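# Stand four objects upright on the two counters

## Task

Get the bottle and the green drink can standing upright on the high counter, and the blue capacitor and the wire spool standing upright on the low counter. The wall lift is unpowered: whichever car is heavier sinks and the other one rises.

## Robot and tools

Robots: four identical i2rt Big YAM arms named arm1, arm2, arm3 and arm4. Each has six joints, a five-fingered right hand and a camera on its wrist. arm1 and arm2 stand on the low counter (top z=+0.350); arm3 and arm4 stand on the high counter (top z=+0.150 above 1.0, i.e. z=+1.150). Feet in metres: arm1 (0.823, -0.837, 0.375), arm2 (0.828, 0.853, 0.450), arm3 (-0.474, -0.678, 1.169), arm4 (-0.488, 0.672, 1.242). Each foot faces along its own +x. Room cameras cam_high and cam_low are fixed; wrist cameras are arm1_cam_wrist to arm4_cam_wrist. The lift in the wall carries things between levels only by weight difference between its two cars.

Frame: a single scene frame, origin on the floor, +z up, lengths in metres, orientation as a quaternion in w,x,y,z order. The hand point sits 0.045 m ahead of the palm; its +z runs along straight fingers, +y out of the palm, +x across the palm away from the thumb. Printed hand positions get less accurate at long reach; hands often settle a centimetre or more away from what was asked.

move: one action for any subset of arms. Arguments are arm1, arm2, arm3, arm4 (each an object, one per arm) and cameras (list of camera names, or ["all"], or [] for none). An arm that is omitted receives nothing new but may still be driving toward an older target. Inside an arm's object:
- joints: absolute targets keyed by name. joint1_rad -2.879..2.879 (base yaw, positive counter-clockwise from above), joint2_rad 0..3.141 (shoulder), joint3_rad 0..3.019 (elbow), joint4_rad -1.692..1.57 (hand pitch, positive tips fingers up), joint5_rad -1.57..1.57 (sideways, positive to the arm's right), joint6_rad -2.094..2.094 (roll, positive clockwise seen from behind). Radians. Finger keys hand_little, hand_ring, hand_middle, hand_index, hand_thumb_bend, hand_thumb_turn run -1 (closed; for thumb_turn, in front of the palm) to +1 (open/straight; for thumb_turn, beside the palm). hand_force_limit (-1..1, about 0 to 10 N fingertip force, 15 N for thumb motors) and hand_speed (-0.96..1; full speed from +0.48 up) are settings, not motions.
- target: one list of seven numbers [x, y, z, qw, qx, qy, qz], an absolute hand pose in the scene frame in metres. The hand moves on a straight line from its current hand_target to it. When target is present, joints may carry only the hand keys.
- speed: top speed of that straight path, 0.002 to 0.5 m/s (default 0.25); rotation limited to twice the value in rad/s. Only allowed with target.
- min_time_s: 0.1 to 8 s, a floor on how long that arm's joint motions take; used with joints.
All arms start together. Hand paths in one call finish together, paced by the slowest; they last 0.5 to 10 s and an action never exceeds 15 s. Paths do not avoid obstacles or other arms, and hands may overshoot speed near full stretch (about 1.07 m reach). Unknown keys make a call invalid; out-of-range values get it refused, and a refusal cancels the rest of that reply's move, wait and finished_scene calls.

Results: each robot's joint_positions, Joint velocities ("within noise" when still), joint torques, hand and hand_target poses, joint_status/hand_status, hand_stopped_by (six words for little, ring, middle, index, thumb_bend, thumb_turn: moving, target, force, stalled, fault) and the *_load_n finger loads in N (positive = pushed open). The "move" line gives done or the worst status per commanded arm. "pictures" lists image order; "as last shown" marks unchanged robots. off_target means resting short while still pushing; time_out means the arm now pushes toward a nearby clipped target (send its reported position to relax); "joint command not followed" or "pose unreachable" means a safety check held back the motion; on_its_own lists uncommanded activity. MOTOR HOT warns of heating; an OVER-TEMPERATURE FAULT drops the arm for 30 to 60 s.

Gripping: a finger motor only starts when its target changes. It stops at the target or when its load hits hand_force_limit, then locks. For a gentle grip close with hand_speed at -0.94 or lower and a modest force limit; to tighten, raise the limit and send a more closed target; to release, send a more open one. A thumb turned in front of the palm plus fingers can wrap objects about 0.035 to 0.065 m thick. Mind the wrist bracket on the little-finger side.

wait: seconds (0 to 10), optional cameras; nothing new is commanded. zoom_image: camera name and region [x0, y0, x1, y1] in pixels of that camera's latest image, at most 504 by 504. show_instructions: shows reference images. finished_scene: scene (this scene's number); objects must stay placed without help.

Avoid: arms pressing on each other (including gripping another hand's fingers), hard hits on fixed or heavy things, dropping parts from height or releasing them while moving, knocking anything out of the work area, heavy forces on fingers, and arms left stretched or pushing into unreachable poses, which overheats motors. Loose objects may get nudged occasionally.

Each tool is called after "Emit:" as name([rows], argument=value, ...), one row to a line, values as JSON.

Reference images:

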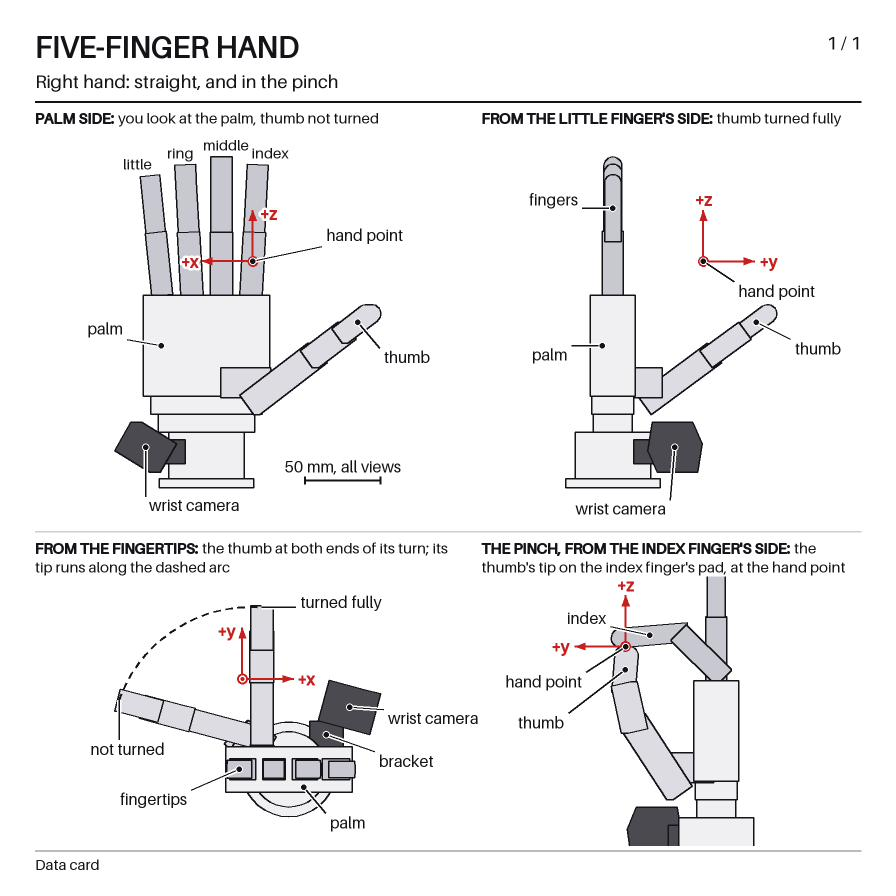

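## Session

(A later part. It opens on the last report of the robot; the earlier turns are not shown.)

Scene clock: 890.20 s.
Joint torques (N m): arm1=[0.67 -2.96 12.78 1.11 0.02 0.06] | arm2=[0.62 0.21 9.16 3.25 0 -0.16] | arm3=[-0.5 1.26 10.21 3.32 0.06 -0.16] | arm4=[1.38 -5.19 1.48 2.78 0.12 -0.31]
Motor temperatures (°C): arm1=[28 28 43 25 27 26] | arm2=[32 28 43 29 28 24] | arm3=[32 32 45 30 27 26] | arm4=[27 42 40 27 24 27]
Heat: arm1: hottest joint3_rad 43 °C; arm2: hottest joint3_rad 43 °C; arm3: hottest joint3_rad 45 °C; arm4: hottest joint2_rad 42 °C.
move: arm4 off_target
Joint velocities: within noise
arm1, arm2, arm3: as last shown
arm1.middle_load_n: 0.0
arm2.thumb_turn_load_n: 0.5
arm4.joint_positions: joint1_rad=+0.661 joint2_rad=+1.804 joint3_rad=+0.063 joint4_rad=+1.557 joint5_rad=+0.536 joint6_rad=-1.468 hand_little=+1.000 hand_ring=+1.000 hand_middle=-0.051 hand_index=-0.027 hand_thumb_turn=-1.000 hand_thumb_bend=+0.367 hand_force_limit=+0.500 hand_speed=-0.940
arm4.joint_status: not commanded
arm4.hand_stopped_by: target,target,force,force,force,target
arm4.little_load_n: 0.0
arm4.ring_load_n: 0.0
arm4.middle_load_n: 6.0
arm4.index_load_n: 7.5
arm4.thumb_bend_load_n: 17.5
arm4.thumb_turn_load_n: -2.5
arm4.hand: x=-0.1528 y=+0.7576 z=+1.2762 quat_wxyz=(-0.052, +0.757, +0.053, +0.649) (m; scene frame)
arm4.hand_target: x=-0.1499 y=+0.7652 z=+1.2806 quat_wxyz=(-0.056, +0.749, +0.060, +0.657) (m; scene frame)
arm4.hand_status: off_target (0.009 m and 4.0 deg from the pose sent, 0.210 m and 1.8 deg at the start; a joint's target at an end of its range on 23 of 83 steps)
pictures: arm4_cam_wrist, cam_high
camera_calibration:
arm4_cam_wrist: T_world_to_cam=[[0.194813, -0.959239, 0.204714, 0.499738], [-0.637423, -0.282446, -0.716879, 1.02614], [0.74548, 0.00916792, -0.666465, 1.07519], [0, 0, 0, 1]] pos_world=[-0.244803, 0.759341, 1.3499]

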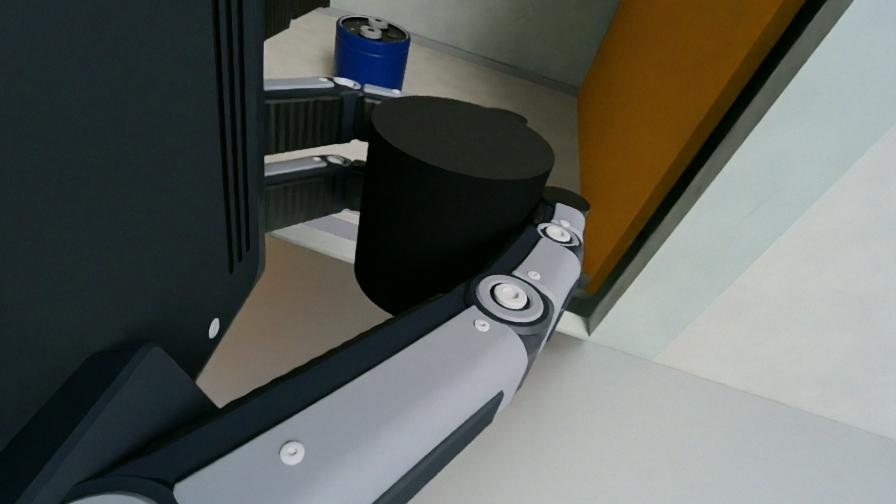

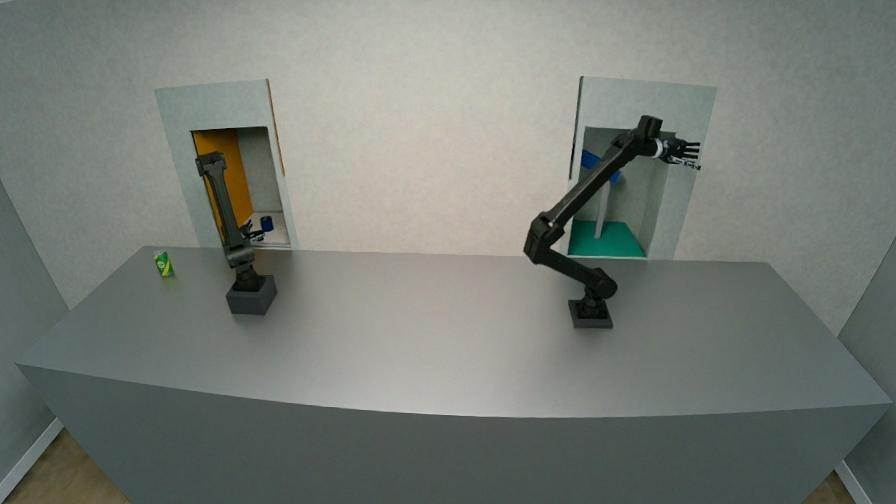

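Emit:
move(arm4={"target": [0.05, 0.765, 1.235, 0.0621, -0.6982, -0.0611, -0.7105], "speed": 0.12}, cameras=["arm4_cam_wrist"])

Scene clock: 903.07 s.
Joint torques (N m): arm1=[0.73 -2.96 12.78 1.11 0.02 0.06] | arm2=[0.62 0.09 9.13 3.22 0.01 -0.17] | arm3=[-0.26 1.67 10.1 3.28 0.01 -0.16] | arm4=[-1.49 -11.16 3.62 2.93 -0.08 -0.3]
Motor temperatures (°C): arm1=[28 28 43 25 27 26] | arm2=[32 28 43 29 28 24] | arm3=[32 31 45 30 27 26] | arm4=[27 39 38 28 24 27]
Heat: arm1: hottest joint3_rad 43 °C; arm2: hottest joint3_rad 43 °C; arm3: hottest joint3_rad 45 °C; arm4: hottest joint2_rad 39 °C.
move: arm4 off_target
Joint velocities: within noise
arm1, arm2, arm3: as last shown
arm2.thumb_turn_load_n: 0.0
arm4.joint_positions: joint1_rad=+0.322 joint2_rad=+2.154 joint3_rad=+0.557 joint4_rad=+1.557 joint5_rad=+0.173 joint6_rad=-1.553 hand_little=+1.000 hand_ring=+1.000 hand_middle=-0.051 hand_index=-0.027 hand_thumb_turn=-1.000 hand_thumb_bend=+0.367 hand_force_limit=+0.500 hand_speed=-0.940
arm4.joint_status: not commanded
arm4.hand_stopped_by: target,target,force,force,force,target
arm4.little_load_n: 0.0
arm4.ring_load_n: 0.0
arm4.middle_load_n: 6.0
arm4.index_load_n: 7.5
arm4.thumb_bend_load_n: 17.5
arm4.thumb_turn_load_n: -2.0
arm4.hand: x=+0.0419 y=+0.7699 z=+1.2306 quat_wxyz=(-0.068, +0.716, +0.061, +0.692) (m; scene frame)
arm4.hand_target: x=+0.0499 y=+0.7651 z=+1.2353 quat_wxyz=(-0.061, +0.706, +0.060, +0.703) (m; scene frame)
arm4.hand_status: off_target (0.010 m and 3.1 deg from the pose sent, 0.207 m and 9.8 deg at the start; a joint's target at an end of its range on 68 of 69 steps)
pictures: arm4_cam_wrist
camera_calibration:
arm4_cam_wrist: T_world_to_cam=[[0.201778, -0.957528, 0.205975, 0.479671], [-0.540772, -0.284256, -0.791685, 1.21047], [0.81661, 0.0483587, -0.575161, 0.753945], [0, 0, 0, 1]] pos_world=[-0.0578794, 0.76692, 1.29315]

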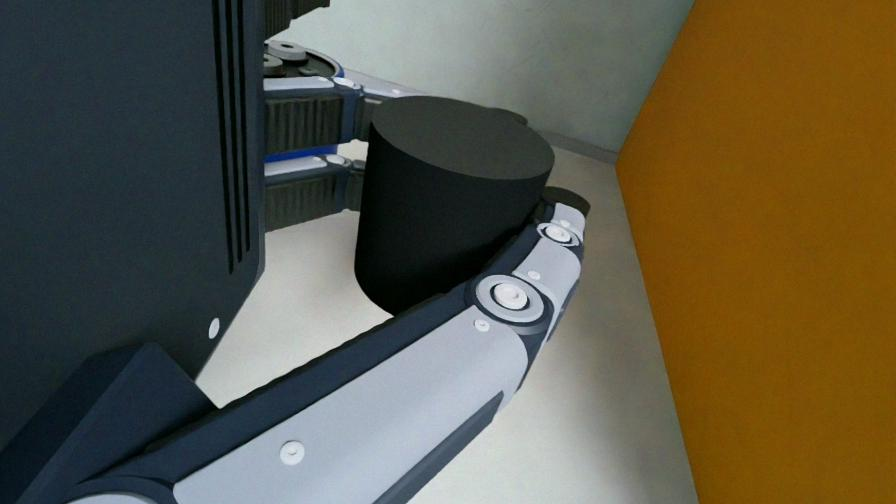

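Emit:
move(arm4={"target": [0.048, 0.763, 1.203, 0.0621, -0.6982, -0.0611, -0.7105], "speed": 0.06})

Emit:
move(arm4={"target": [0.048, 0.763, 1.192, 0.0621, -0.6982, -0.0611, -0.7105], "speed": 0.04}, cameras=["arm4_cam_wrist"])

Scene clock: 913.20 s.
Joint torques (N m): arm1=[0.67 -2.9 12.79 1.13 0.02 0.06] | arm2=[0.73 0.15 9.17 3.23 0 -0.17] | arm3=[-0.15 1.26 10.25 3.38 0.08 -0.19] | arm4=[-1.03 -11.63 2.95 2.91 0.05 -0.14]
Motor temperatures (°C): arm1=[28 28 43 25 27 26] | arm2=[32 28 43 29 28 24] | arm3=[32 31 45 30 27 26] | arm4=[27 39 37 28 24 27]
Heat: arm1: hottest joint3_rad 43 °C; arm2: hottest joint3_rad 43 °C; arm3: hottest joint3_rad 45 °C; arm4: hottest joint2_rad 39 °C.
move: arm4 off_target
Joint velocities: within noise
arm1, arm2, arm3: as last shown
arm2.thumb_turn_load_n: 0.5
arm3.middle_load_n: 0.5
arm4.joint_positions: joint1_rad=+0.322 joint2_rad=+2.226 joint3_rad=+0.581 joint4_rad=+1.557 joint5_rad=+0.175 joint6_rad=-1.553 hand_little=+1.000 hand_ring=+1.000 hand_middle=-0.051 hand_index=-0.027 hand_thumb_turn=-1.000 hand_thumb_bend=+0.367 hand_force_limit=+0.500 hand_speed=-0.940
arm4.joint_status: not commanded
arm4.hand_stopped_by: target,target,force,force,force,target
arm4.little_load_n: 0.0
arm4.ring_load_n: 0.0
arm4.middle_load_n: 6.5
arm4.index_load_n: 7.5
arm4.thumb_bend_load_n: 17.5
arm4.thumb_turn_load_n: -2.5
arm4.hand: x=+0.0410 y=+0.7691 z=+1.1996 quat_wxyz=(-0.062, +0.732, +0.065, +0.675) (m; scene frame)
arm4.hand_target: x=+0.0481 y=+0.7632 z=+1.2034 quat_wxyz=(-0.058, +0.723, +0.058, +0.686) (m; scene frame)
arm4.hand_status: off_target (0.010 m and 5.6 deg from the pose sent, 0.029 m and 3.1 deg at the start; a joint's target at an end of its range on 32 of 32 steps)
pictures: none

Scene clock: 914.60 s.
Joint torques (N m): arm1=[0.67 -2.9 12.78 1.11 0.02 0.06] | arm2=[0.67 0.15 9.14 3.22 0 -0.18] | arm3=[-0.21 1.73 10.21 3.32 0.06 -0.18] | arm4=[-0.67 -11.75 2.81 2.96 0.05 -0.12]
Motor temperatures (°C): arm1=[28 28 43 25 27 26] | arm2=[32 28 43 29 28 24] | arm3=[32 31 45 30 27 26] | arm4=[27 39 37 28 24 27]
Heat: arm1: hottest joint3_rad 43 °C; arm2: hottest joint3_rad 43 °C; arm3: hottest joint3_rad 45 °C; arm4: hottest joint2_rad 39 °C.
move: arm4 off_target
Joint velocities: within noise
arm1, arm2, arm3: as last shown
arm2.thumb_turn_load_n: 0.0
arm3.middle_load_n: 0.0
arm4.joint_positions: joint1_rad=+0.322 joint2_rad=+2.251 joint3_rad=+0.593 joint4_rad=+1.557 joint5_rad=+0.178 joint6_rad=-1.553 hand_little=+1.000 hand_ring=+1.000 hand_middle=-0.051 hand_index=-0.027 hand_thumb_turn=-1.000 hand_thumb_bend=+0.367 hand_force_limit=+0.500 hand_speed=-0.940
arm4.joint_status: not commanded
arm4.hand_stopped_by: target,target,force,force,force,target
arm4.little_load_n: 0.0
arm4.ring_load_n: 0.0
arm4.middle_load_n: 6.0
arm4.index_load_n: 7.5
arm4.thumb_bend_load_n: 17.5
arm4.thumb_turn_load_n: -2.5
arm4.hand: x=+0.0416 y=+0.7686 z=+1.1897 quat_wxyz=(-0.060, +0.737, +0.065, +0.671) (m; scene frame)
arm4.hand_target: x=+0.0481 y=+0.7632 z=+1.1924 quat_wxyz=(-0.057, +0.728, +0.057, +0.681) (m; scene frame)
arm4.hand_status: off_target (0.009 m and 6.4 deg from the pose sent, 0.012 m and 5.6 deg at the start; a joint's target at an end of its range on 42 of 42 steps)
pictures: arm4_cam_wrist
camera_calibration:
arm4_cam_wrist: T_world_to_cam=[[0.20821, -0.954188, 0.214883, 0.473565], [-0.586253, -0.297608, -0.753483, 1.14421], [0.782915, 0.0309072, -0.621361, 0.800578], [0, 0, 0, 1]] pos_world=[-0.0545885, 0.767653, 1.25783]

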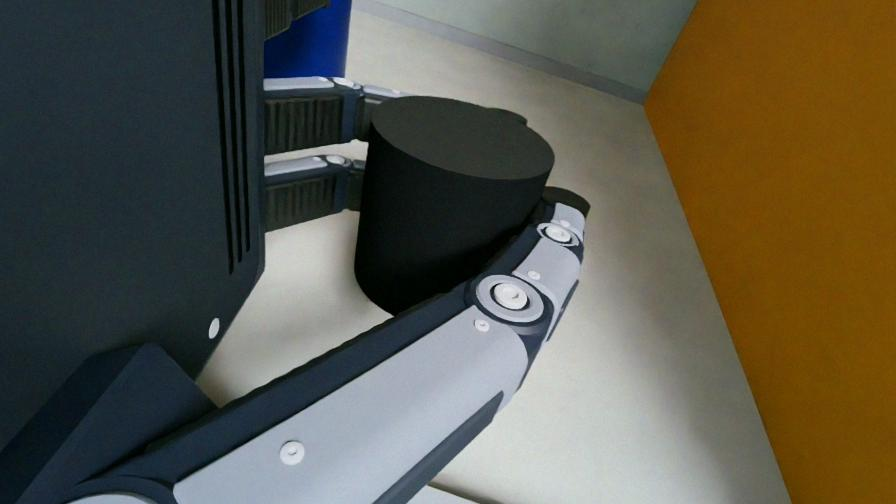

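Emit:
move(arm4={"target": [0.048, 0.763, 1.183, 0.0621, -0.6982, -0.0611, -0.7105], "speed": 0.04})

Emit:
move(arm4={"target": [0.048, 0.763, 1.176, 0.0621, -0.6982, -0.0611, -0.7105], "speed": 0.04}, cameras=["arm4_cam_wrist", "cam_high"])

Scene clock: 920.50 s.
Joint torques (N m): arm1=[0.67 -2.9 12.79 1.1 0.02 0.06] | arm2=[0.73 0.26 9.17 3.25 0 -0.16] | arm3=[0.03 1.2 10.29 3.23 0.04 -0.19] | arm4=[-0.73 -11.75 2.74 2.95 0.06 -0.11]
Motor temperatures (°C): arm1=[28 28 43 25 27 26] | arm2=[32 28 43 29 28 24] | arm3=[31 31 46 30 27 26] | arm4=[27 38 37 28 24 27]
Heat: arm1: hottest joint3_rad 43 °C; arm2: hottest joint3_rad 43 °C; arm3: hottest joint3_rad 46 °C; arm4: hottest joint2_rad 38 °C.
move: arm4 off_target
Joint velocities: within noise
arm1, arm2, arm3: as last shown
arm1.thumb_bend_load_n: -0.5
arm4.joint_positions: joint1_rad=+0.322 joint2_rad=+2.272 joint3_rad=+0.603 joint4_rad=+1.557 joint5_rad=+0.181 joint6_rad=-1.553 hand_little=+1.000 hand_ring=+1.000 hand_middle=-0.051 hand_index=-0.027 hand_thumb_turn=-1.000 hand_thumb_bend=+0.367 hand_force_limit=+0.500 hand_speed=-0.940
arm4.joint_status: not commanded
arm4.hand_stopped_by: target,target,force,force,force,target
arm4.little_load_n: 0.0
arm4.ring_load_n: 0.0
arm4.middle_load_n: 6.5
arm4.index_load_n: 7.5
arm4.thumb_bend_load_n: 17.5
arm4.thumb_turn_load_n: -2.0
arm4.hand: x=+0.0419 y=+0.7683 z=+1.1812 quat_wxyz=(-0.058, +0.740, +0.065, +0.667) (m; scene frame)
arm4.hand_target: x=+0.0481 y=+0.7632 z=+1.1833 quat_wxyz=(-0.056, +0.732, +0.056, +0.676) (m; scene frame)
arm4.hand_status: off_target (0.008 m and 7.0 deg from the pose sent, 0.011 m and 6.4 deg at the start; a joint's target at an end of its range on 47 of 47 steps)
pictures: none

Scene clock: 922.23 s.
Joint torques (N m): arm1=[0.73 -2.9 12.78 1.13 0.02 0.07] | arm2=[0.5 0.21 9.18 3.22 -0.01 -0.17] | arm3=[-0.09 1.96 10.17 3.34 0.09 -0.16] | arm4=[-0.38 -11.4 2.47 2.92 0.08 -0.07]
Motor temperatures (°C): arm1=[28 28 43 25 27 26] | arm2=[32 28 43 29 28 24] | arm3=[31 31 46 30 27 26] | arm4=[27 38 36 28 24 27]
Heat: arm1: hottest joint3_rad 43 °C; arm2: hottest joint3_rad 43 °C; arm3: hottest joint3_rad 46 °C; arm4: hottest joint2_rad 38 °C.
move: arm4 off_target
Joint velocities: within noise
arm1, arm2, arm3: as last shown
arm1.thumb_bend_load_n: 0.0
arm1.thumb_turn_load_n: 0.5
arm2.thumb_bend_load_n: -0.5
arm4.joint_positions: joint1_rad=+0.322 joint2_rad=+2.285 joint3_rad=+0.612 joint4_rad=+1.557 joint5_rad=+0.183 joint6_rad=-1.553 hand_little=+1.000 hand_ring=+1.000 hand_middle=-0.051 hand_index=-0.027 hand_thumb_turn=-1.000 hand_thumb_bend=+0.367 hand_force_limit=+0.500 hand_speed=-0.940
arm4.joint_status: not commanded
arm4.hand_stopped_by: target,target,force,force,force,target
arm4.little_load_n: 0.0
arm4.ring_load_n: 0.0
arm4.middle_load_n: 6.0
arm4.index_load_n: 7.5
arm4.thumb_bend_load_n: 17.5
arm4.thumb_turn_load_n: -2.5
arm4.hand: x=+0.0434 y=+0.7685 z=+1.1765 quat_wxyz=(-0.057, +0.741, +0.064, +0.666) (m; scene frame)
arm4.hand_target: x=+0.0482 y=+0.7632 z=+1.1763 quat_wxyz=(-0.056, +0.735, +0.056, +0.673) (m; scene frame)
arm4.hand_status: off_target (0.007 m and 7.2 deg from the pose sent, 0.010 m and 7.0 deg at the start; a joint's target at an end of its range on 52 of 52 steps)
pictures: arm4_cam_wrist, cam_high
camera_calibration:
arm4_cam_wrist: T_world_to_cam=[[0.20716, -0.953891, 0.217204, 0.473034], [-0.597605, -0.299169, -0.743885, 1.12577], [0.774566, 0.0243012, -0.632026, 0.809023], [0, 0, 0, 1]] pos_world=[-0.051868, 0.768359, 1.24602]

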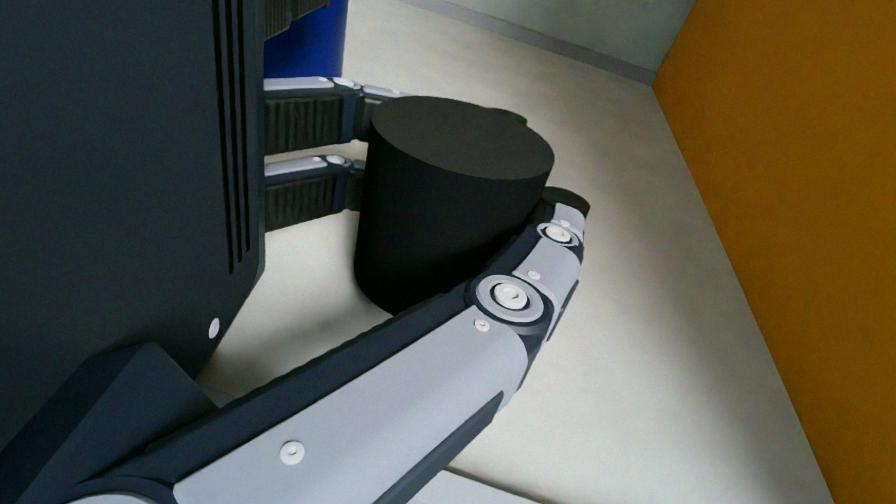

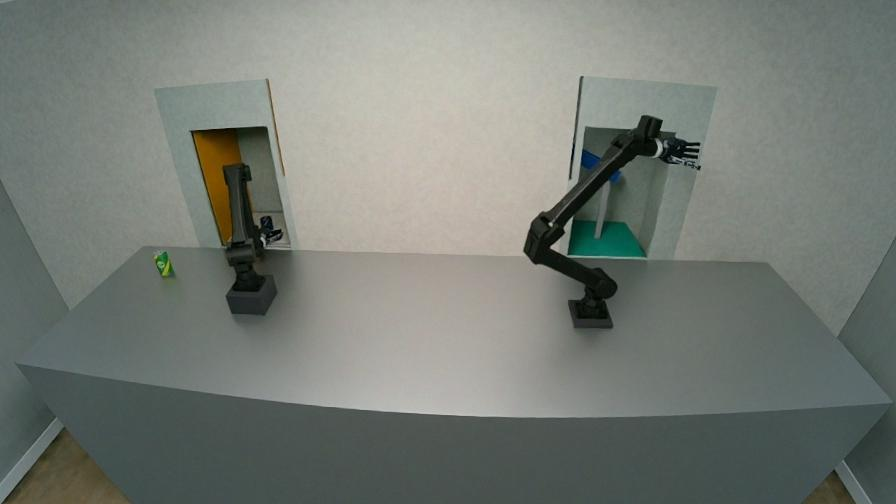

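Emit:
move(arm4={"joints": {"hand_speed": -0.85, "hand_thumb_bend": 1.0, "hand_index": 0.8, "hand_middle": 0.8}}, cameras=["arm4_cam_wrist"])

Emit:
move(arm4={"target": [-0.17, 0.775, 1.21, 0.0621, -0.6982, -0.0611, -0.7105], "speed": 0.15, "joints": {"hand_speed": -0.3, "hand_index": 1.0, "hand_middle": 1.0}}, cameras=["arm4_cam_wrist", "cam_high", "cam_low", "arm1_cam_wrist"])

Scene clock: 934.20 s.
Joint torques (N m): arm1=[0.73 -2.9 12.78 1.11 0.02 0.07] | arm2=[0.67 0.09 9.11 3.26 0 -0.17] | arm3=[-0.21 1.38 10.13 3.3 0.07 -0.17] | arm4=[-0.73 -11.63 2.47 2.7 -0.03 -0.05]
Motor temperatures (°C): arm1=[28 28 43 25 27 26] | arm2=[32 28 43 29 28 24] | arm3=[31 31 46 30 27 26] | arm4=[27 38 35 28 24 27]
Heat: arm1: hottest joint3_rad 43 °C; arm2: hottest joint3_rad 43 °C; arm3: hottest joint3_rad 46 °C; arm4: hottest joint2_rad 38 °C.
move: arm4 done
Joint velocities: within noise
arm1.joint_positions: joint1_rad=+0.760 joint2_rad=+0.904 joint3_rad=+0.357 joint4_rad=+0.509 joint5_rad=+0.547 joint6_rad=-1.531 hand_little=+1.000 hand_ring=+1.000 hand_middle=+1.000 hand_index=+1.000 hand_thumb_turn=-1.000 hand_thumb_bend=+1.000 hand_force_limit=+0.100 hand_speed=-0.500
arm1.joint_status: not commanded
arm1.hand_stopped_by: target,target,target,target,target,target
arm1.little_load_n: 0.0
arm1.ring_load_n: 0.0
arm1.middle_load_n: 0.0
arm1.index_load_n: 0.0
arm1.thumb_bend_load_n: 0.0
arm1.thumb_turn_load_n: 0.0
arm1.hand: x=+0.4331 y=-0.9570 z=+0.5997 quat_wxyz=(-0.688, -0.042, +0.722, -0.057) (m; scene frame)
arm1.hand_target: x=+0.4279 y=-0.9688 z=+0.6219 quat_wxyz=(-0.698, -0.034, +0.711, -0.074) (m; scene frame)
arm1.hand_status: not commanded
arm2.joint_positions: joint1_rad=-1.089 joint2_rad=+0.648 joint3_rad=+1.357 joint4_rad=-0.923 joint5_rad=+0.000 joint6_rad=-1.560 hand_little=+1.000 hand_ring=+1.000 hand_middle=+1.000 hand_index=+1.000 hand_thumb_turn=-1.000 hand_thumb_bend=+1.000 hand_force_limit=+0.000 hand_speed=+0.000
arm2.joint_status: not commanded
arm2.hand_stopped_by: target,target,target,target,target,target
arm2.little_load_n: 0.0
arm2.ring_load_n: 0.0
arm2.middle_load_n: 0.0
arm2.index_load_n: 0.0
arm2.thumb_bend_load_n: 0.0
arm2.thumb_turn_load_n: 0.0
arm2.hand: x=+0.7168 y=+1.1531 z=+1.0195 quat_wxyz=(+0.546, -0.386, -0.681, -0.298) (m; scene frame)
arm2.hand_target: x=+0.7180 y=+1.1519 z=+1.0391 quat_wxyz=(+0.560, -0.376, -0.670, -0.310) (m; scene frame)
arm2.hand_status: not commanded
arm3.joint_positions: joint1_rad=-1.192 joint2_rad=+0.578 joint3_rad=+1.359 joint4_rad=-0.919 joint5_rad=+0.000 joint6_rad=-1.561 hand_little=+1.000 hand_ring=+1.000 hand_middle=+1.000 hand_index=+1.000 hand_thumb_turn=-1.000 hand_thumb_bend=+1.000 hand_force_limit=+0.000 hand_speed=+0.000
arm3.joint_status: not commanded
arm3.hand_stopped_by: target,target,target,target,target,target
arm3.little_load_n: 0.0
arm3.ring_load_n: 0.0
arm3.middle_load_n: 0.0
arm3.index_load_n: 0.0
arm3.thumb_bend_load_n: 0.0
arm3.thumb_turn_load_n: 0.0
arm3.hand: x=-0.4310 y=-0.9569 z=+1.7638 quat_wxyz=(+0.367, +0.621, -0.429, +0.544) (m; scene frame)
arm3.hand_target: x=-0.4324 y=-0.9544 z=+1.7788 quat_wxyz=(+0.378, +0.612, -0.420, +0.554) (m; scene frame)
arm3.hand_status: not commanded
arm4.joint_positions: joint1_rad=+0.322 joint2_rad=+2.285 joint3_rad=+0.612 joint4_rad=+1.562 joint5_rad=+0.186 joint6_rad=-1.553 hand_little=+1.000 hand_ring=+1.000 hand_middle=+0.800 hand_index=+0.800 hand_thumb_turn=-1.000 hand_thumb_bend=+1.000 hand_force_limit=+0.500 hand_speed=-0.850
arm4.joint_status: all done
arm4.hand_stopped_by: target,target,target,target,target,target
arm4.little_load_n: 0.0
arm4.ring_load_n: 0.0
arm4.middle_load_n: 0.0
arm4.index_load_n: -0.5
arm4.thumb_bend_load_n: 0.0
arm4.thumb_turn_load_n: 0.5
arm4.hand: x=+0.0436 y=+0.7678 z=+1.1778 quat_wxyz=(-0.056, +0.740, +0.063, +0.668) (m; scene frame)
arm4.hand_target: x=+0.0483 y=+0.7632 z=+1.1765 quat_wxyz=(-0.055, +0.735, +0.056, +0.673) (m; scene frame)
arm4.hand_status: not commanded
pictures: arm4_cam_wrist
camera_calibration:
arm4_cam_wrist: T_world_to_cam=[[0.20285, -0.954895, 0.216856, 0.473363], [-0.595065, -0.296088, -0.747147, 1.12805], [0.777656, 0.0225151, -0.628287, 0.806418], [0, 0, 0, 1]] pos_world=[-0.051877, 0.767855, 1.24683]

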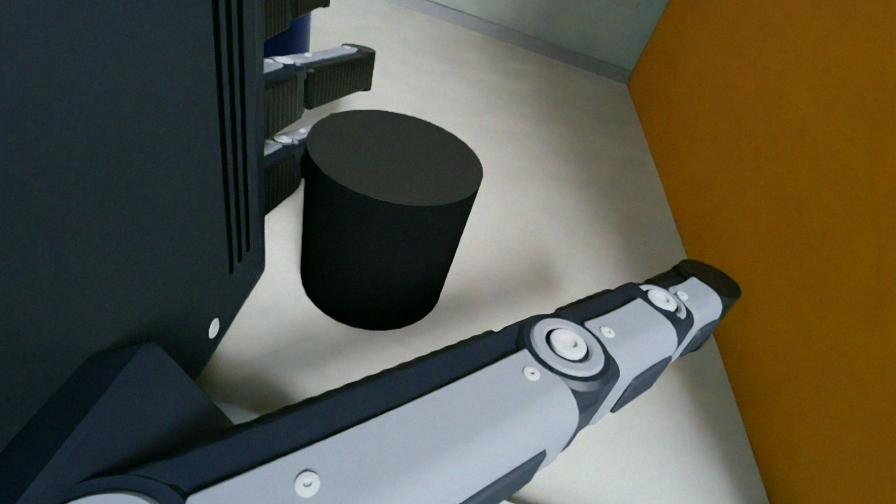

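Scene clock: 936.73 s.
Joint torques (N m): arm1=[0.67 -2.96 12.78 1.13 0.02 0.06] | arm2=[0.56 0.15 9.14 3.23 0 -0.17] | arm3=[-0.03 1.61 10.3 3.29 0.08 -0.17] | arm4=[1.44 -8.29 -1.48 2.21 0.28 0.05]
Motor temperatures (°C): arm1=[28 28 43 25 27 26] | arm2=[32 28 43 29 28 24] | arm3=[31 31 46 30 27 26] | arm4=[27 37 35 28 24 27]
Heat: arm1: hottest joint3_rad 43 °C; arm2: hottest joint3_rad 43 °C; arm3: hottest joint3_rad 46 °C; arm4: hottest joint2_rad 37 °C.
move: arm4 off_target
Joint velocities: within noise
arm1, arm2, arm3: as last shown
arm4.joint_positions: joint1_rad=+0.808 joint2_rad=+2.090 joint3_rad=+0.161 joint4_rad=+1.568 joint5_rad=+0.769 joint6_rad=-1.336 hand_little=+1.000 hand_ring=+1.000 hand_middle=+1.000 hand_index=+1.000 hand_thumb_turn=-1.000 hand_thumb_bend=+1.000 hand_force_limit=+0.500 hand_speed=-0.300
arm4.joint_status: all done
arm4.hand_stopped_by: target,target,target,target,target,target
arm4.little_load_n: 0.0
arm4.ring_load_n: 0.0
arm4.middle_load_n: 0.0
arm4.index_load_n: 0.0
arm4.thumb_bend_load_n: 0.0
arm4.thumb_turn_load_n: 0.0
arm4.hand: x=-0.1687 y=+0.7697 z=+1.2081 quat_wxyz=(-0.006, +0.790, +0.023, +0.613) (m; scene frame)
arm4.hand_target: x=-0.1698 y=+0.7755 z=+1.2105 quat_wxyz=(-0.018, +0.786, +0.020, +0.617) (m; scene frame)
arm4.hand_status: off_target (0.006 m and 17.2 deg from the pose sent, 0.216 m and 6.9 deg at the start; a joint's target at an end of its range on 76 of 76 steps)
pictures: arm1_cam_wrist, arm4_cam_wrist, cam_high, cam_low
camera_calibration:
arm1_cam_wrist: T_world_to_cam=[[-0.191035, 0.944647, 0.266736, 0.827379], [0.520654, 0.32788, -0.788298, 0.557121], [-0.832121, -0.0117156, -0.554471, 0.795587], [0, 0, 0, 1]] pos_world=[0.530016, -0.954929, 0.659615]
arm4_cam_wrist: T_world_to_cam=[[0.113563, -0.967324, 0.226687, 0.494348], [-0.730393, -0.235957, -0.640977, 0.827474], [0.673521, -0.0927788, -0.733323, 1.18872], [0, 0, 0, 1]] pos_world=[-0.25239, 0.783732, 1.29005]

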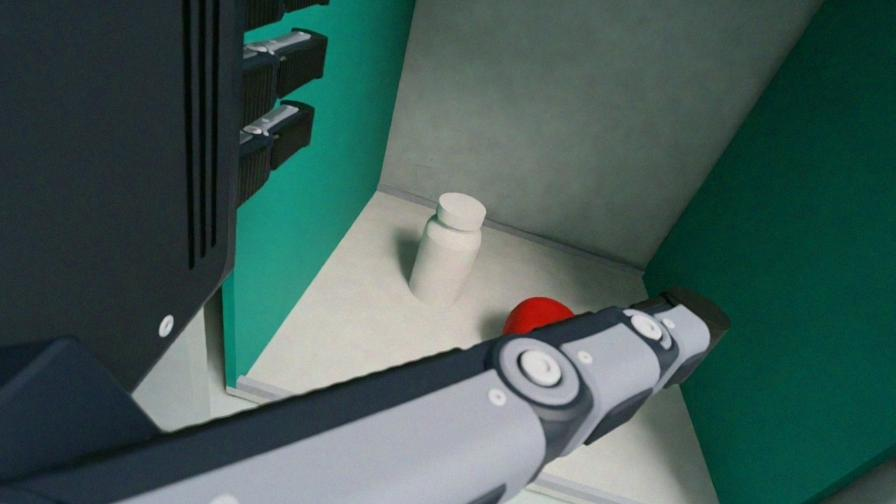

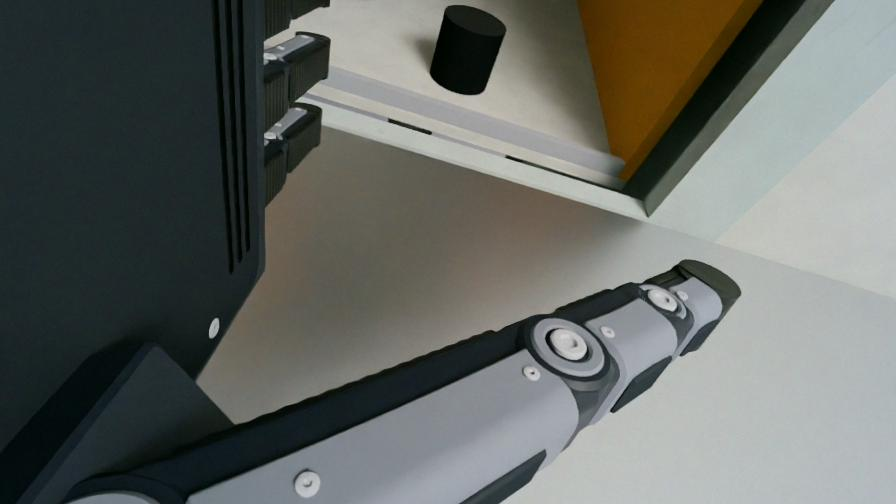

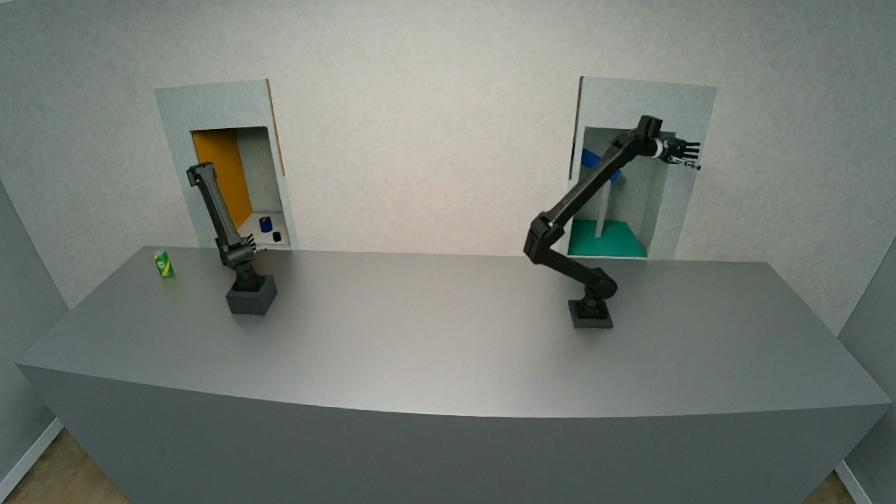

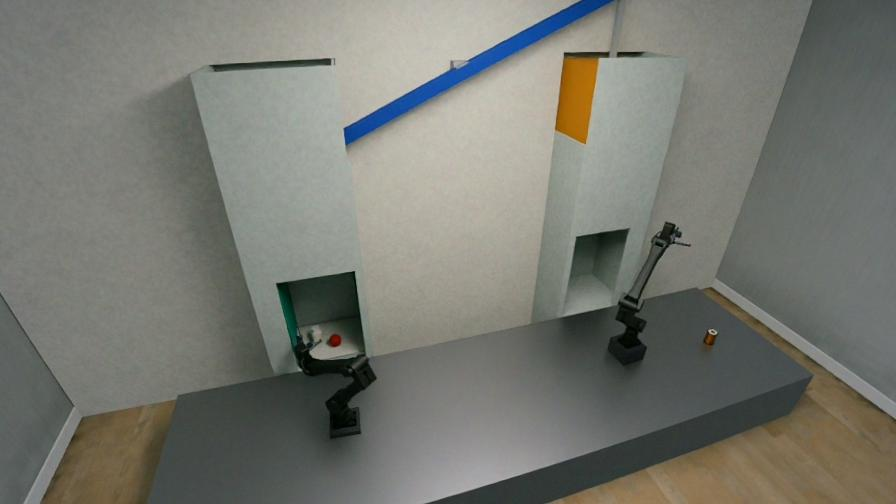

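Emit:
wait(seconds=1, cameras=["arm1_cam_wrist", "arm4_cam_wrist", "cam_high", "cam_low"])

Scene clock: 942.17 s.
Joint torques (N m): arm1=[0.73 -2.9 12.79 1.11 0.02 0.06] | arm2=[0.85 0.03 9.17 3.25 0 -0.16] | arm3=[0.03 1.32 10.19 3.34 0.04 -0.17] | arm4=[1.32 -8.29 -1.43 2.19 0.23 0.02]
Motor temperatures (°C): arm1=[28 28 43 25 27 26] | arm2=[32 28 43 29 28 24] | arm3=[31 31 46 30 27 26] | arm4=[27 37 35 28 25 27]
Heat: arm1: hottest joint3_rad 43 °C; arm2: hottest joint3_rad 43 °C; arm3: hottest joint3_rad 46 °C; arm4: hottest joint2_rad 37 °C.
Joint velocities: within noise
arm1.joint_positions: joint1_rad=+0.760 joint2_rad=+0.904 joint3_rad=+0.357 joint4_rad=+0.509 joint5_rad=+0.547 joint6_rad=-1.531 hand_little=+1.000 hand_ring=+1.000 hand_middle=+1.000 hand_index=+1.000 hand_thumb_turn=-1.000 hand_thumb_bend=+1.000 hand_force_limit=+0.100 hand_speed=-0.500
arm1.joint_status: not commanded
arm1.hand_stopped_by: target,target,target,target,target,target
arm1.little_load_n: 0.0
arm1.ring_load_n: 0.0
arm1.middle_load_n: 0.0
arm1.index_load_n: 0.0
arm1.thumb_bend_load_n: 0.0
arm1.thumb_turn_load_n: 0.0
arm1.hand: x=+0.4331 y=-0.9570 z=+0.5997 quat_wxyz=(-0.688, -0.042, +0.722, -0.057) (m; scene frame)
arm1.hand_target: x=+0.4279 y=-0.9688 z=+0.6219 quat_wxyz=(-0.698, -0.034, +0.711, -0.074) (m; scene frame)
arm1.hand_status: not commanded
arm2.joint_positions: joint1_rad=-1.089 joint2_rad=+0.648 joint3_rad=+1.357 joint4_rad=-0.923 joint5_rad=+0.000 joint6_rad=-1.560 hand_little=+1.000 hand_ring=+1.000 hand_middle=+1.000 hand_index=+1.000 hand_thumb_turn=-1.000 hand_thumb_bend=+1.000 hand_force_limit=+0.000 hand_speed=+0.000
arm2.joint_status: not commanded
arm2.hand_stopped_by: target,target,target,target,target,target
arm2.little_load_n: 0.0
arm2.ring_load_n: 0.0
arm2.middle_load_n: 0.0
arm2.index_load_n: 0.0
arm2.thumb_bend_load_n: 0.0
arm2.thumb_turn_load_n: 0.0
arm2.hand: x=+0.7168 y=+1.1531 z=+1.0195 quat_wxyz=(+0.546, -0.386, -0.681, -0.298) (m; scene frame)
arm2.hand_target: x=+0.7180 y=+1.1519 z=+1.0391 quat_wxyz=(+0.560, -0.376, -0.670, -0.310) (m; scene frame)
arm2.hand_status: not commanded
arm3.joint_positions: joint1_rad=-1.192 joint2_rad=+0.578 joint3_rad=+1.359 joint4_rad=-0.919 joint5_rad=+0.000 joint6_rad=-1.561 hand_little=+1.000 hand_ring=+1.000 hand_middle=+1.000 hand_index=+1.000 hand_thumb_turn=-1.000 hand_thumb_bend=+1.000 hand_force_limit=+0.000 hand_speed=+0.000
arm3.joint_status: not commanded
arm3.hand_stopped_by: target,target,target,target,target,target
arm3.little_load_n: 0.0
arm3.ring_load_n: 0.0
arm3.middle_load_n: 0.0
arm3.index_load_n: 0.0
arm3.thumb_bend_load_n: 0.0
arm3.thumb_turn_load_n: 0.0
arm3.hand: x=-0.4310 y=-0.9569 z=+1.7638 quat_wxyz=(+0.367, +0.621, -0.429, +0.544) (m; scene frame)
arm3.hand_target: x=-0.4324 y=-0.9544 z=+1.7788 quat_wxyz=(+0.378, +0.612, -0.420, +0.554) (m; scene frame)
arm3.hand_status: not commanded
arm4.joint_positions: joint1_rad=+0.808 joint2_rad=+2.090 joint3_rad=+0.161 joint4_rad=+1.568 joint5_rad=+0.769 joint6_rad=-1.336 hand_little=+1.000 hand_ring=+1.000 hand_middle=+1.000 hand_index=+1.000 hand_thumb_turn=-1.000 hand_thumb_bend=+1.000 hand_force_limit=+0.500 hand_speed=-0.300
arm4.joint_status: all done
arm4.hand_stopped_by: target,target,target,target,target,target
arm4.little_load_n: 0.0
arm4.ring_load_n: 0.0
arm4.middle_load_n: 0.0
arm4.index_load_n: 0.0
arm4.thumb_bend_load_n: 0.0
arm4.thumb_turn_load_n: 0.5
arm4.hand: x=-0.1688 y=+0.7697 z=+1.2081 quat_wxyz=(-0.006, +0.790, +0.023, +0.613) (m; scene frame)
arm4.hand_target: x=-0.1698 y=+0.7755 z=+1.2105 quat_wxyz=(-0.018, +0.786, +0.020, +0.617) (m; scene frame)
arm4.hand_status: off_target (0.006 m and 17.2 deg from the pose sent, 0.216 m and 6.9 deg at the start; a joint's target at an end of its range on 76 of 76 steps)
wait: 1.00 s; at rest from the start
pictures: arm1_cam_wrist, arm4_cam_wrist, cam_high, cam_low
camera_calibration:
arm1_cam_wrist: T_world_to_cam=[[-0.191035, 0.944647, 0.266736, 0.827379], [0.520654, 0.32788, -0.788298, 0.557121], [-0.832121, -0.0117156, -0.554471, 0.795587], [0, 0, 0, 1]] pos_world=[0.530016, -0.954929, 0.659615]
arm4_cam_wrist: T_world_to_cam=[[0.113475, -0.967413, 0.226352, 0.494827], [-0.730394, -0.235671, -0.64108, 0.827382], [0.673534, -0.0925795, -0.733336, 1.18859], [0, 0, 0, 1]] pos_world=[-0.25239, 0.783731, 1.29005]

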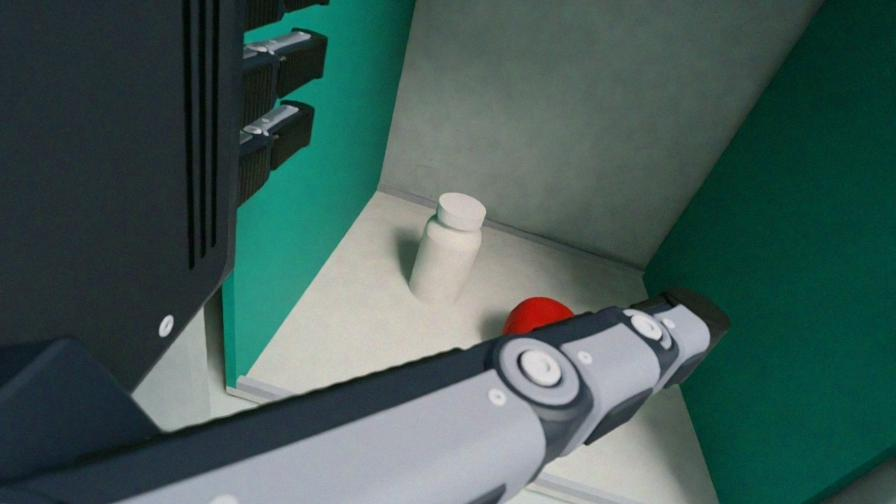

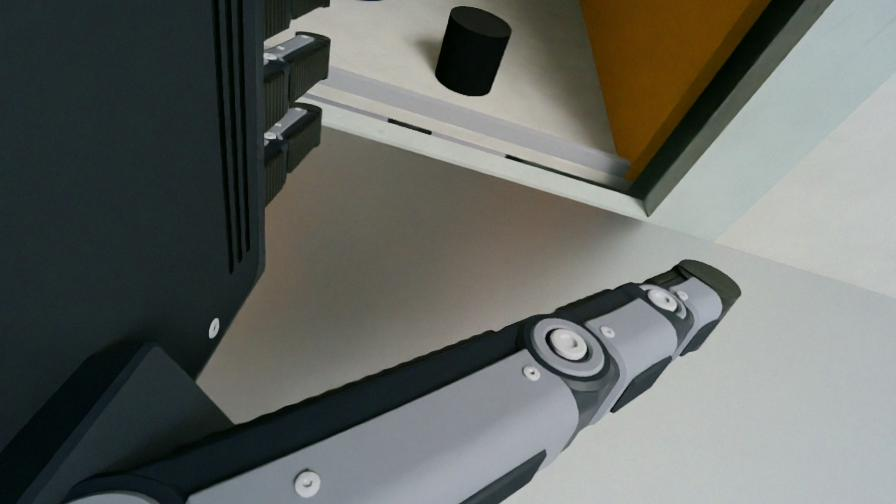

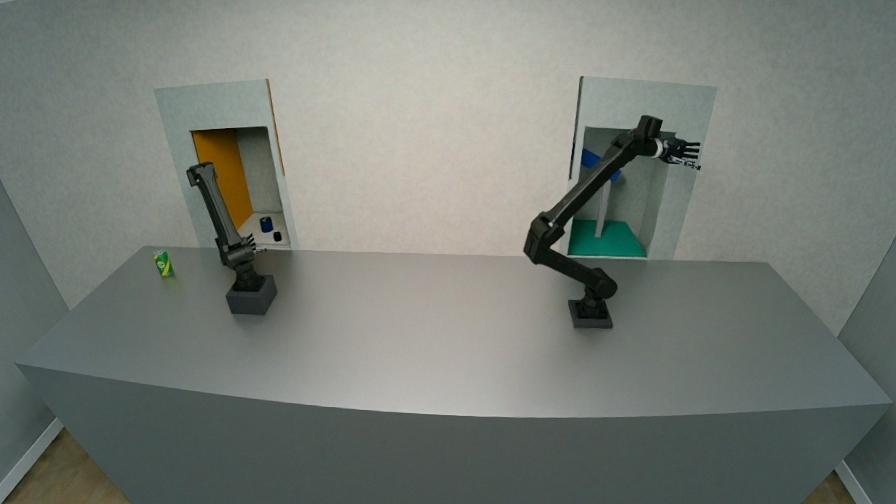

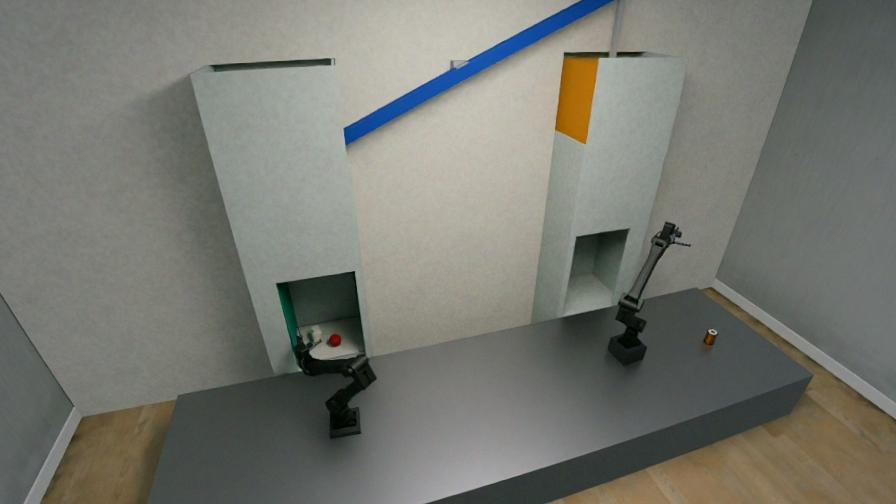

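Emit:
wait(seconds=2, cameras=["arm1_cam_wrist", "arm4_cam_wrist"])

Scene clock: 954.47 s.
Joint torques (N m): arm1=[0.73 -2.96 12.78 1.11 0.02 0.06] | arm2=[0.62 0.21 9.14 3.26 -0.01 -0.16] | arm3=[0.15 1.44 10.14 3.28 0.07 -0.17] | arm4=[1.26 -8.41 -1.42 2.29 0.22 0.03]
Motor temperatures (°C): arm1=[28 28 43 25 27 26] | arm2=[32 28 43 29 28 24] | arm3=[31 31 46 30 27 26] | arm4=[27 36 34 28 25 27]
Heat: arm1: hottest joint3_rad 43 °C; arm2: hottest joint3_rad 43 °C; arm3: hottest joint3_rad 46 °C; arm4: hottest joint2_rad 36 °C.
Joint velocities: within noise
arm1.joint_positions: joint1_rad=+0.760 joint2_rad=+0.904 joint3_rad=+0.357 joint4_rad=+0.509 joint5_rad=+0.547 joint6_rad=-1.531 hand_little=+1.000 hand_ring=+1.000 hand_middle=+1.000 hand_index=+1.000 hand_thumb_turn=-1.000 hand_thumb_bend=+1.000 hand_force_limit=+0.100 hand_speed=-0.500
arm1.joint_status: not commanded
arm1.hand_stopped_by: target,target,target,target,target,target
arm1.little_load_n: 0.0
arm1.ring_load_n: 0.0
arm1.middle_load_n: 0.0
arm1.index_load_n: 0.0
arm1.thumb_bend_load_n: 0.0
arm1.thumb_turn_load_n: 0.0
arm1.hand: x=+0.4331 y=-0.9570 z=+0.5997 quat_wxyz=(-0.688, -0.042, +0.722, -0.057) (m; scene frame)
arm1.hand_target: x=+0.4279 y=-0.9688 z=+0.6219 quat_wxyz=(-0.698, -0.034, +0.711, -0.074) (m; scene frame)
arm1.hand_status: not commanded
arm2.joint_positions: joint1_rad=-1.089 joint2_rad=+0.648 joint3_rad=+1.357 joint4_rad=-0.923 joint5_rad=+0.000 joint6_rad=-1.560 hand_little=+1.000 hand_ring=+1.000 hand_middle=+1.000 hand_index=+1.000 hand_thumb_turn=-1.000 hand_thumb_bend=+1.000 hand_force_limit=+0.000 hand_speed=+0.000
arm2.joint_status: not commanded
arm2.hand_stopped_by: target,target,target,target,target,target
arm2.little_load_n: 0.0
arm2.ring_load_n: 0.0
arm2.middle_load_n: -0.5
arm2.index_load_n: 0.0
arm2.thumb_bend_load_n: 0.0
arm2.thumb_turn_load_n: 0.5
arm2.hand: x=+0.7168 y=+1.1531 z=+1.0195 quat_wxyz=(+0.546, -0.386, -0.681, -0.298) (m; scene frame)
arm2.hand_target: x=+0.7180 y=+1.1519 z=+1.0391 quat_wxyz=(+0.560, -0.376, -0.670, -0.310) (m; scene frame)
arm2.hand_status: not commanded
arm3.joint_positions: joint1_rad=-1.192 joint2_rad=+0.578 joint3_rad=+1.359 joint4_rad=-0.919 joint5_rad=+0.000 joint6_rad=-1.561 hand_little=+1.000 hand_ring=+1.000 hand_middle=+1.000 hand_index=+1.000 hand_thumb_turn=-1.000 hand_thumb_bend=+1.000 hand_force_limit=+0.000 hand_speed=+0.000
arm3.joint_status: not commanded
arm3.hand_stopped_by: target,target,target,target,target,target
arm3.little_load_n: 0.0
arm3.ring_load_n: 0.0
arm3.middle_load_n: 0.0
arm3.index_load_n: 0.0
arm3.thumb_bend_load_n: 0.0
arm3.thumb_turn_load_n: 0.0
arm3.hand: x=-0.4310 y=-0.9569 z=+1.7638 quat_wxyz=(+0.367, +0.621, -0.429, +0.544) (m; scene frame)
arm3.hand_target: x=-0.4324 y=-0.9544 z=+1.7788 quat_wxyz=(+0.378, +0.612, -0.420, +0.554) (m; scene frame)
arm3.hand_status: not commanded
arm4.joint_positions: joint1_rad=+0.808 joint2_rad=+2.090 joint3_rad=+0.161 joint4_rad=+1.568 joint5_rad=+0.769 joint6_rad=-1.336 hand_little=+1.000 hand_ring=+1.000 hand_middle=+1.000 hand_index=+1.000 hand_thumb_turn=-1.000 hand_thumb_bend=+1.000 hand_force_limit=+0.500 hand_speed=-0.300
arm4.joint_status: all done
arm4.hand_stopped_by: target,target,target,target,target,target
arm4.little_load_n: 0.0
arm4.ring_load_n: 0.0
arm4.middle_load_n: 0.0
arm4.index_load_n: 0.0
arm4.thumb_bend_load_n: 0.0
arm4.thumb_turn_load_n: 0.5
arm4.hand: x=-0.1688 y=+0.7697 z=+1.2081 quat_wxyz=(-0.006, +0.790, +0.023, +0.613) (m; scene frame)
arm4.hand_target: x=-0.1698 y=+0.7755 z=+1.2105 quat_wxyz=(-0.018, +0.786, +0.020, +0.617) (m; scene frame)
arm4.hand_status: off_target (0.006 m and 17.2 deg from the pose sent, 0.216 m and 6.9 deg at the start; a joint's target at an end of its range on 76 of 76 steps)
wait: 2.00 s; at rest from the start
pictures: arm1_cam_wrist, arm4_cam_wrist
camera_calibration:
arm1_cam_wrist: T_world_to_cam=[[-0.191035, 0.944647, 0.266736, 0.827379], [0.520654, 0.32788, -0.788298, 0.557121], [-0.832121, -0.0117156, -0.554471, 0.795587], [0, 0, 0, 1]] pos_world=[0.530016, -0.954929, 0.659615]
arm4_cam_wrist: T_world_to_cam=[[0.113475, -0.967413, 0.226352, 0.494827], [-0.730394, -0.235671, -0.64108, 0.827382], [0.673534, -0.0925795, -0.733336, 1.18859], [0, 0, 0, 1]] pos_world=[-0.25239, 0.783731, 1.29005]

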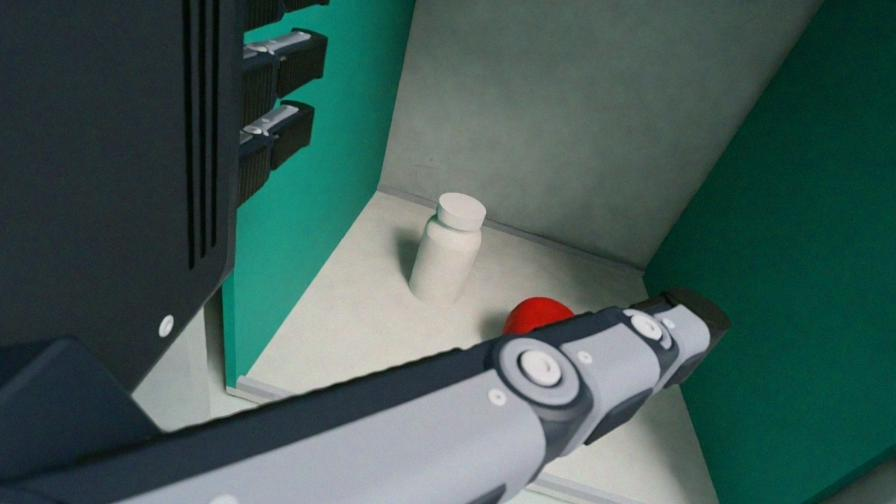

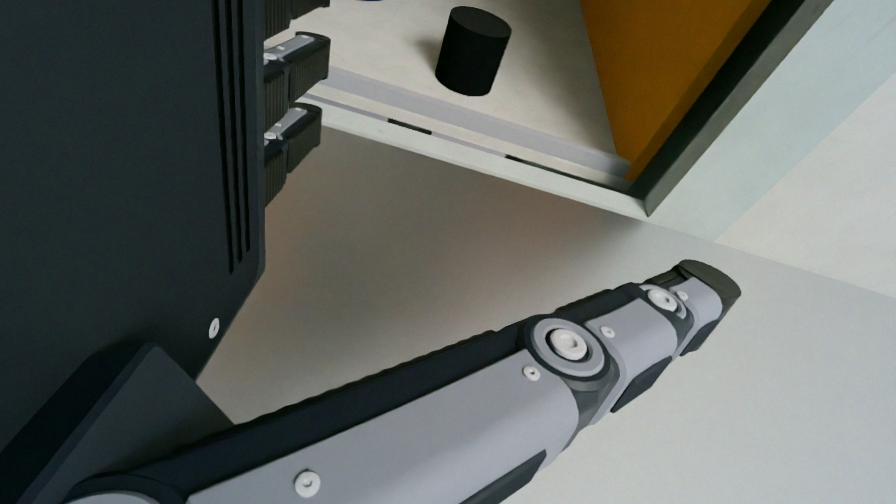

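Emit:
move(arm1={"target": [0.46, -0.858, 0.46, 0.7126, -0.0305, -0.7002, -0.0311], "speed": 0.2})

Emit:
move(arm1={"target": [0.375, -0.850, 0.405, 0.7126, -0.0305, -0.7002, -0.0311], "speed": 0.12}, cameras=["arm1_cam_wrist"])

Scene clock: 1018.17 s.
Joint torques (N m): arm1=[-1.9 -4.42 1.7 1.99 0 -0.17] | arm2=[0.56 0.15 9.16 3.23 0 -0.17] | arm3=[-0.26 1.55 10.25 3.28 0.07 -0.18] | arm4=[1.32 -8.35 -1.43 2.26 0.24 0.04]
Motor temperatures (°C): arm1=[28 28 44 25 27 26] | arm2=[32 28 43 29 28 24] | arm3=[31 31 46 30 27 26] | arm4=[27 34 32 28 25 27]
Heat: arm1: hottest joint3_rad 44 °C; arm2: hottest joint3_rad 43 °C; arm3: hottest joint3_rad 46 °C; arm4: hottest joint2_rad 34 °C.
move: arm1 done
Joint velocities: within noise
arm1.joint_positions: joint1_rad=+0.607 joint2_rad=+1.653 joint3_rad=+0.093 joint4_rad=+1.568 joint5_rad=+0.609 joint6_rad=-1.565 hand_little=+1.000 hand_ring=+1.000 hand_middle=+1.000 hand_index=+1.000 hand_thumb_turn=-1.000 hand_thumb_bend=+1.000 hand_force_limit=+0.100 hand_speed=-0.500
arm1.joint_status: not commanded
arm1.hand_stopped_by: target,target,target,target,target,target
arm1.little_load_n: 0.0
arm1.ring_load_n: 0.0
arm1.middle_load_n: 0.0
arm1.index_load_n: -0.5
arm1.thumb_bend_load_n: 0.0
arm1.thumb_turn_load_n: 0.5
arm1.hand: x=+0.4606 y=-0.8638 z=+0.4605 quat_wxyz=(-0.704, +0.031, +0.709, +0.021) (m; scene frame)
arm1.hand_target: x=+0.4600 y=-0.8582 z=+0.4606 quat_wxyz=(-0.705, +0.033, +0.708, +0.030) (m; scene frame)
arm1.hand_status: done (0.006 m and 1.8 deg from the pose sent, 0.173 m and 13.6 deg at the start; a joint's target at an end of its range on 21 of 62 steps)
arm2, arm3, arm4: as last shown
arm2.middle_load_n: 0.0
arm4.thumb_turn_load_n: 0.0
pictures: none

Scene clock: 1019.60 s.
Joint torques (N m): arm1=[-1.9 -7.65 2.15 2 -0.11 0.06] | arm2=[0.56 0.09 9.13 3.21 0 -0.17] | arm3=[-0.26 1.32 10.24 3.38 0.07 -0.17] | arm4=[1.38 -8.18 -1.48 2.3 0.22 0.05]
Motor temperatures (°C): arm1=[28 28 43 25 27 26] | arm2=[32 28 43 29 28 24] | arm3=[31 31 46 30 27 26] | arm4=[27 34 32 28 25 27]
Heat: arm1: hottest joint3_rad 43 °C; arm2: hottest joint3_rad 43 °C; arm3: hottest joint3_rad 46 °C; arm4: hottest joint2_rad 34 °C.
move: arm1 off_target
Joint velocities: within noise
arm1.joint_positions: joint1_rad=+0.427 joint2_rad=+1.924 joint3_rad=+0.307 joint4_rad=+1.570 joint5_rad=+0.440 joint6_rad=-1.563 hand_little=+1.000 hand_ring=+1.000 hand_middle=+1.000 hand_index=+1.000 hand_thumb_turn=-1.000 hand_thumb_bend=+1.000 hand_force_limit=+0.100 hand_speed=-0.500
arm1.joint_status: not commanded
arm1.hand_stopped_by: target,target,target,target,target,target
arm1.little_load_n: 0.0
arm1.ring_load_n: 0.0
arm1.middle_load_n: 0.0
arm1.index_load_n: 0.0
arm1.thumb_bend_load_n: 0.0
arm1.thumb_turn_load_n: 0.5
arm1.hand: x=+0.3792 y=-0.8547 z=+0.4073 quat_wxyz=(-0.686, +0.027, +0.727, +0.032) (m; scene frame)
arm1.hand_target: x=+0.3748 y=-0.8502 z=+0.4055 quat_wxyz=(-0.689, +0.037, +0.723, +0.032) (m; scene frame)
arm1.hand_status: off_target (0.007 m and 4.3 deg from the pose sent, 0.103 m and 1.8 deg at the start; a joint's target at an end of its range on 43 of 43 steps)
arm2, arm3, arm4: as last shown
arm2.thumb_turn_load_n: 0.0
pictures: arm1_cam_wrist
camera_calibration:
arm1_cam_wrist: T_world_to_cam=[[0.0191555, 0.953814, 0.299788, 0.686483], [0.591115, 0.231022, -0.772795, 0.284248], [-0.80636, 0.192012, -0.559388, 0.811705], [0, 0, 0, 1]] pos_world=[0.473353, -0.876302, 0.467924]

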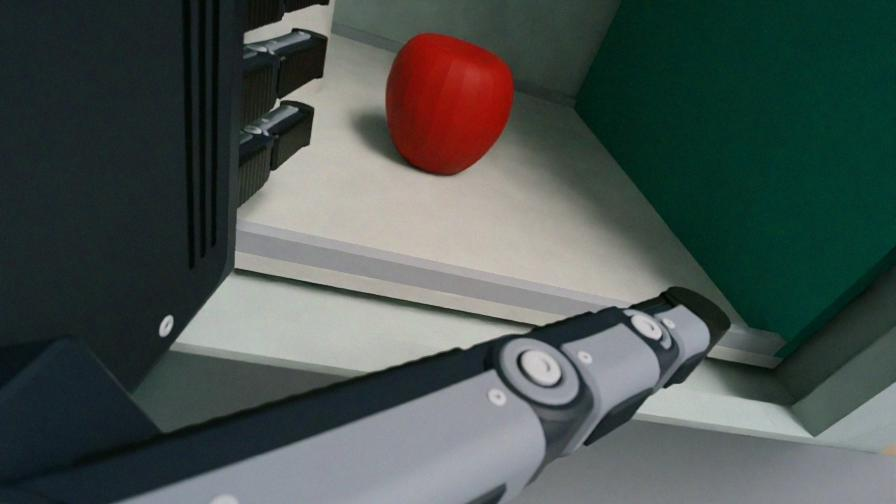

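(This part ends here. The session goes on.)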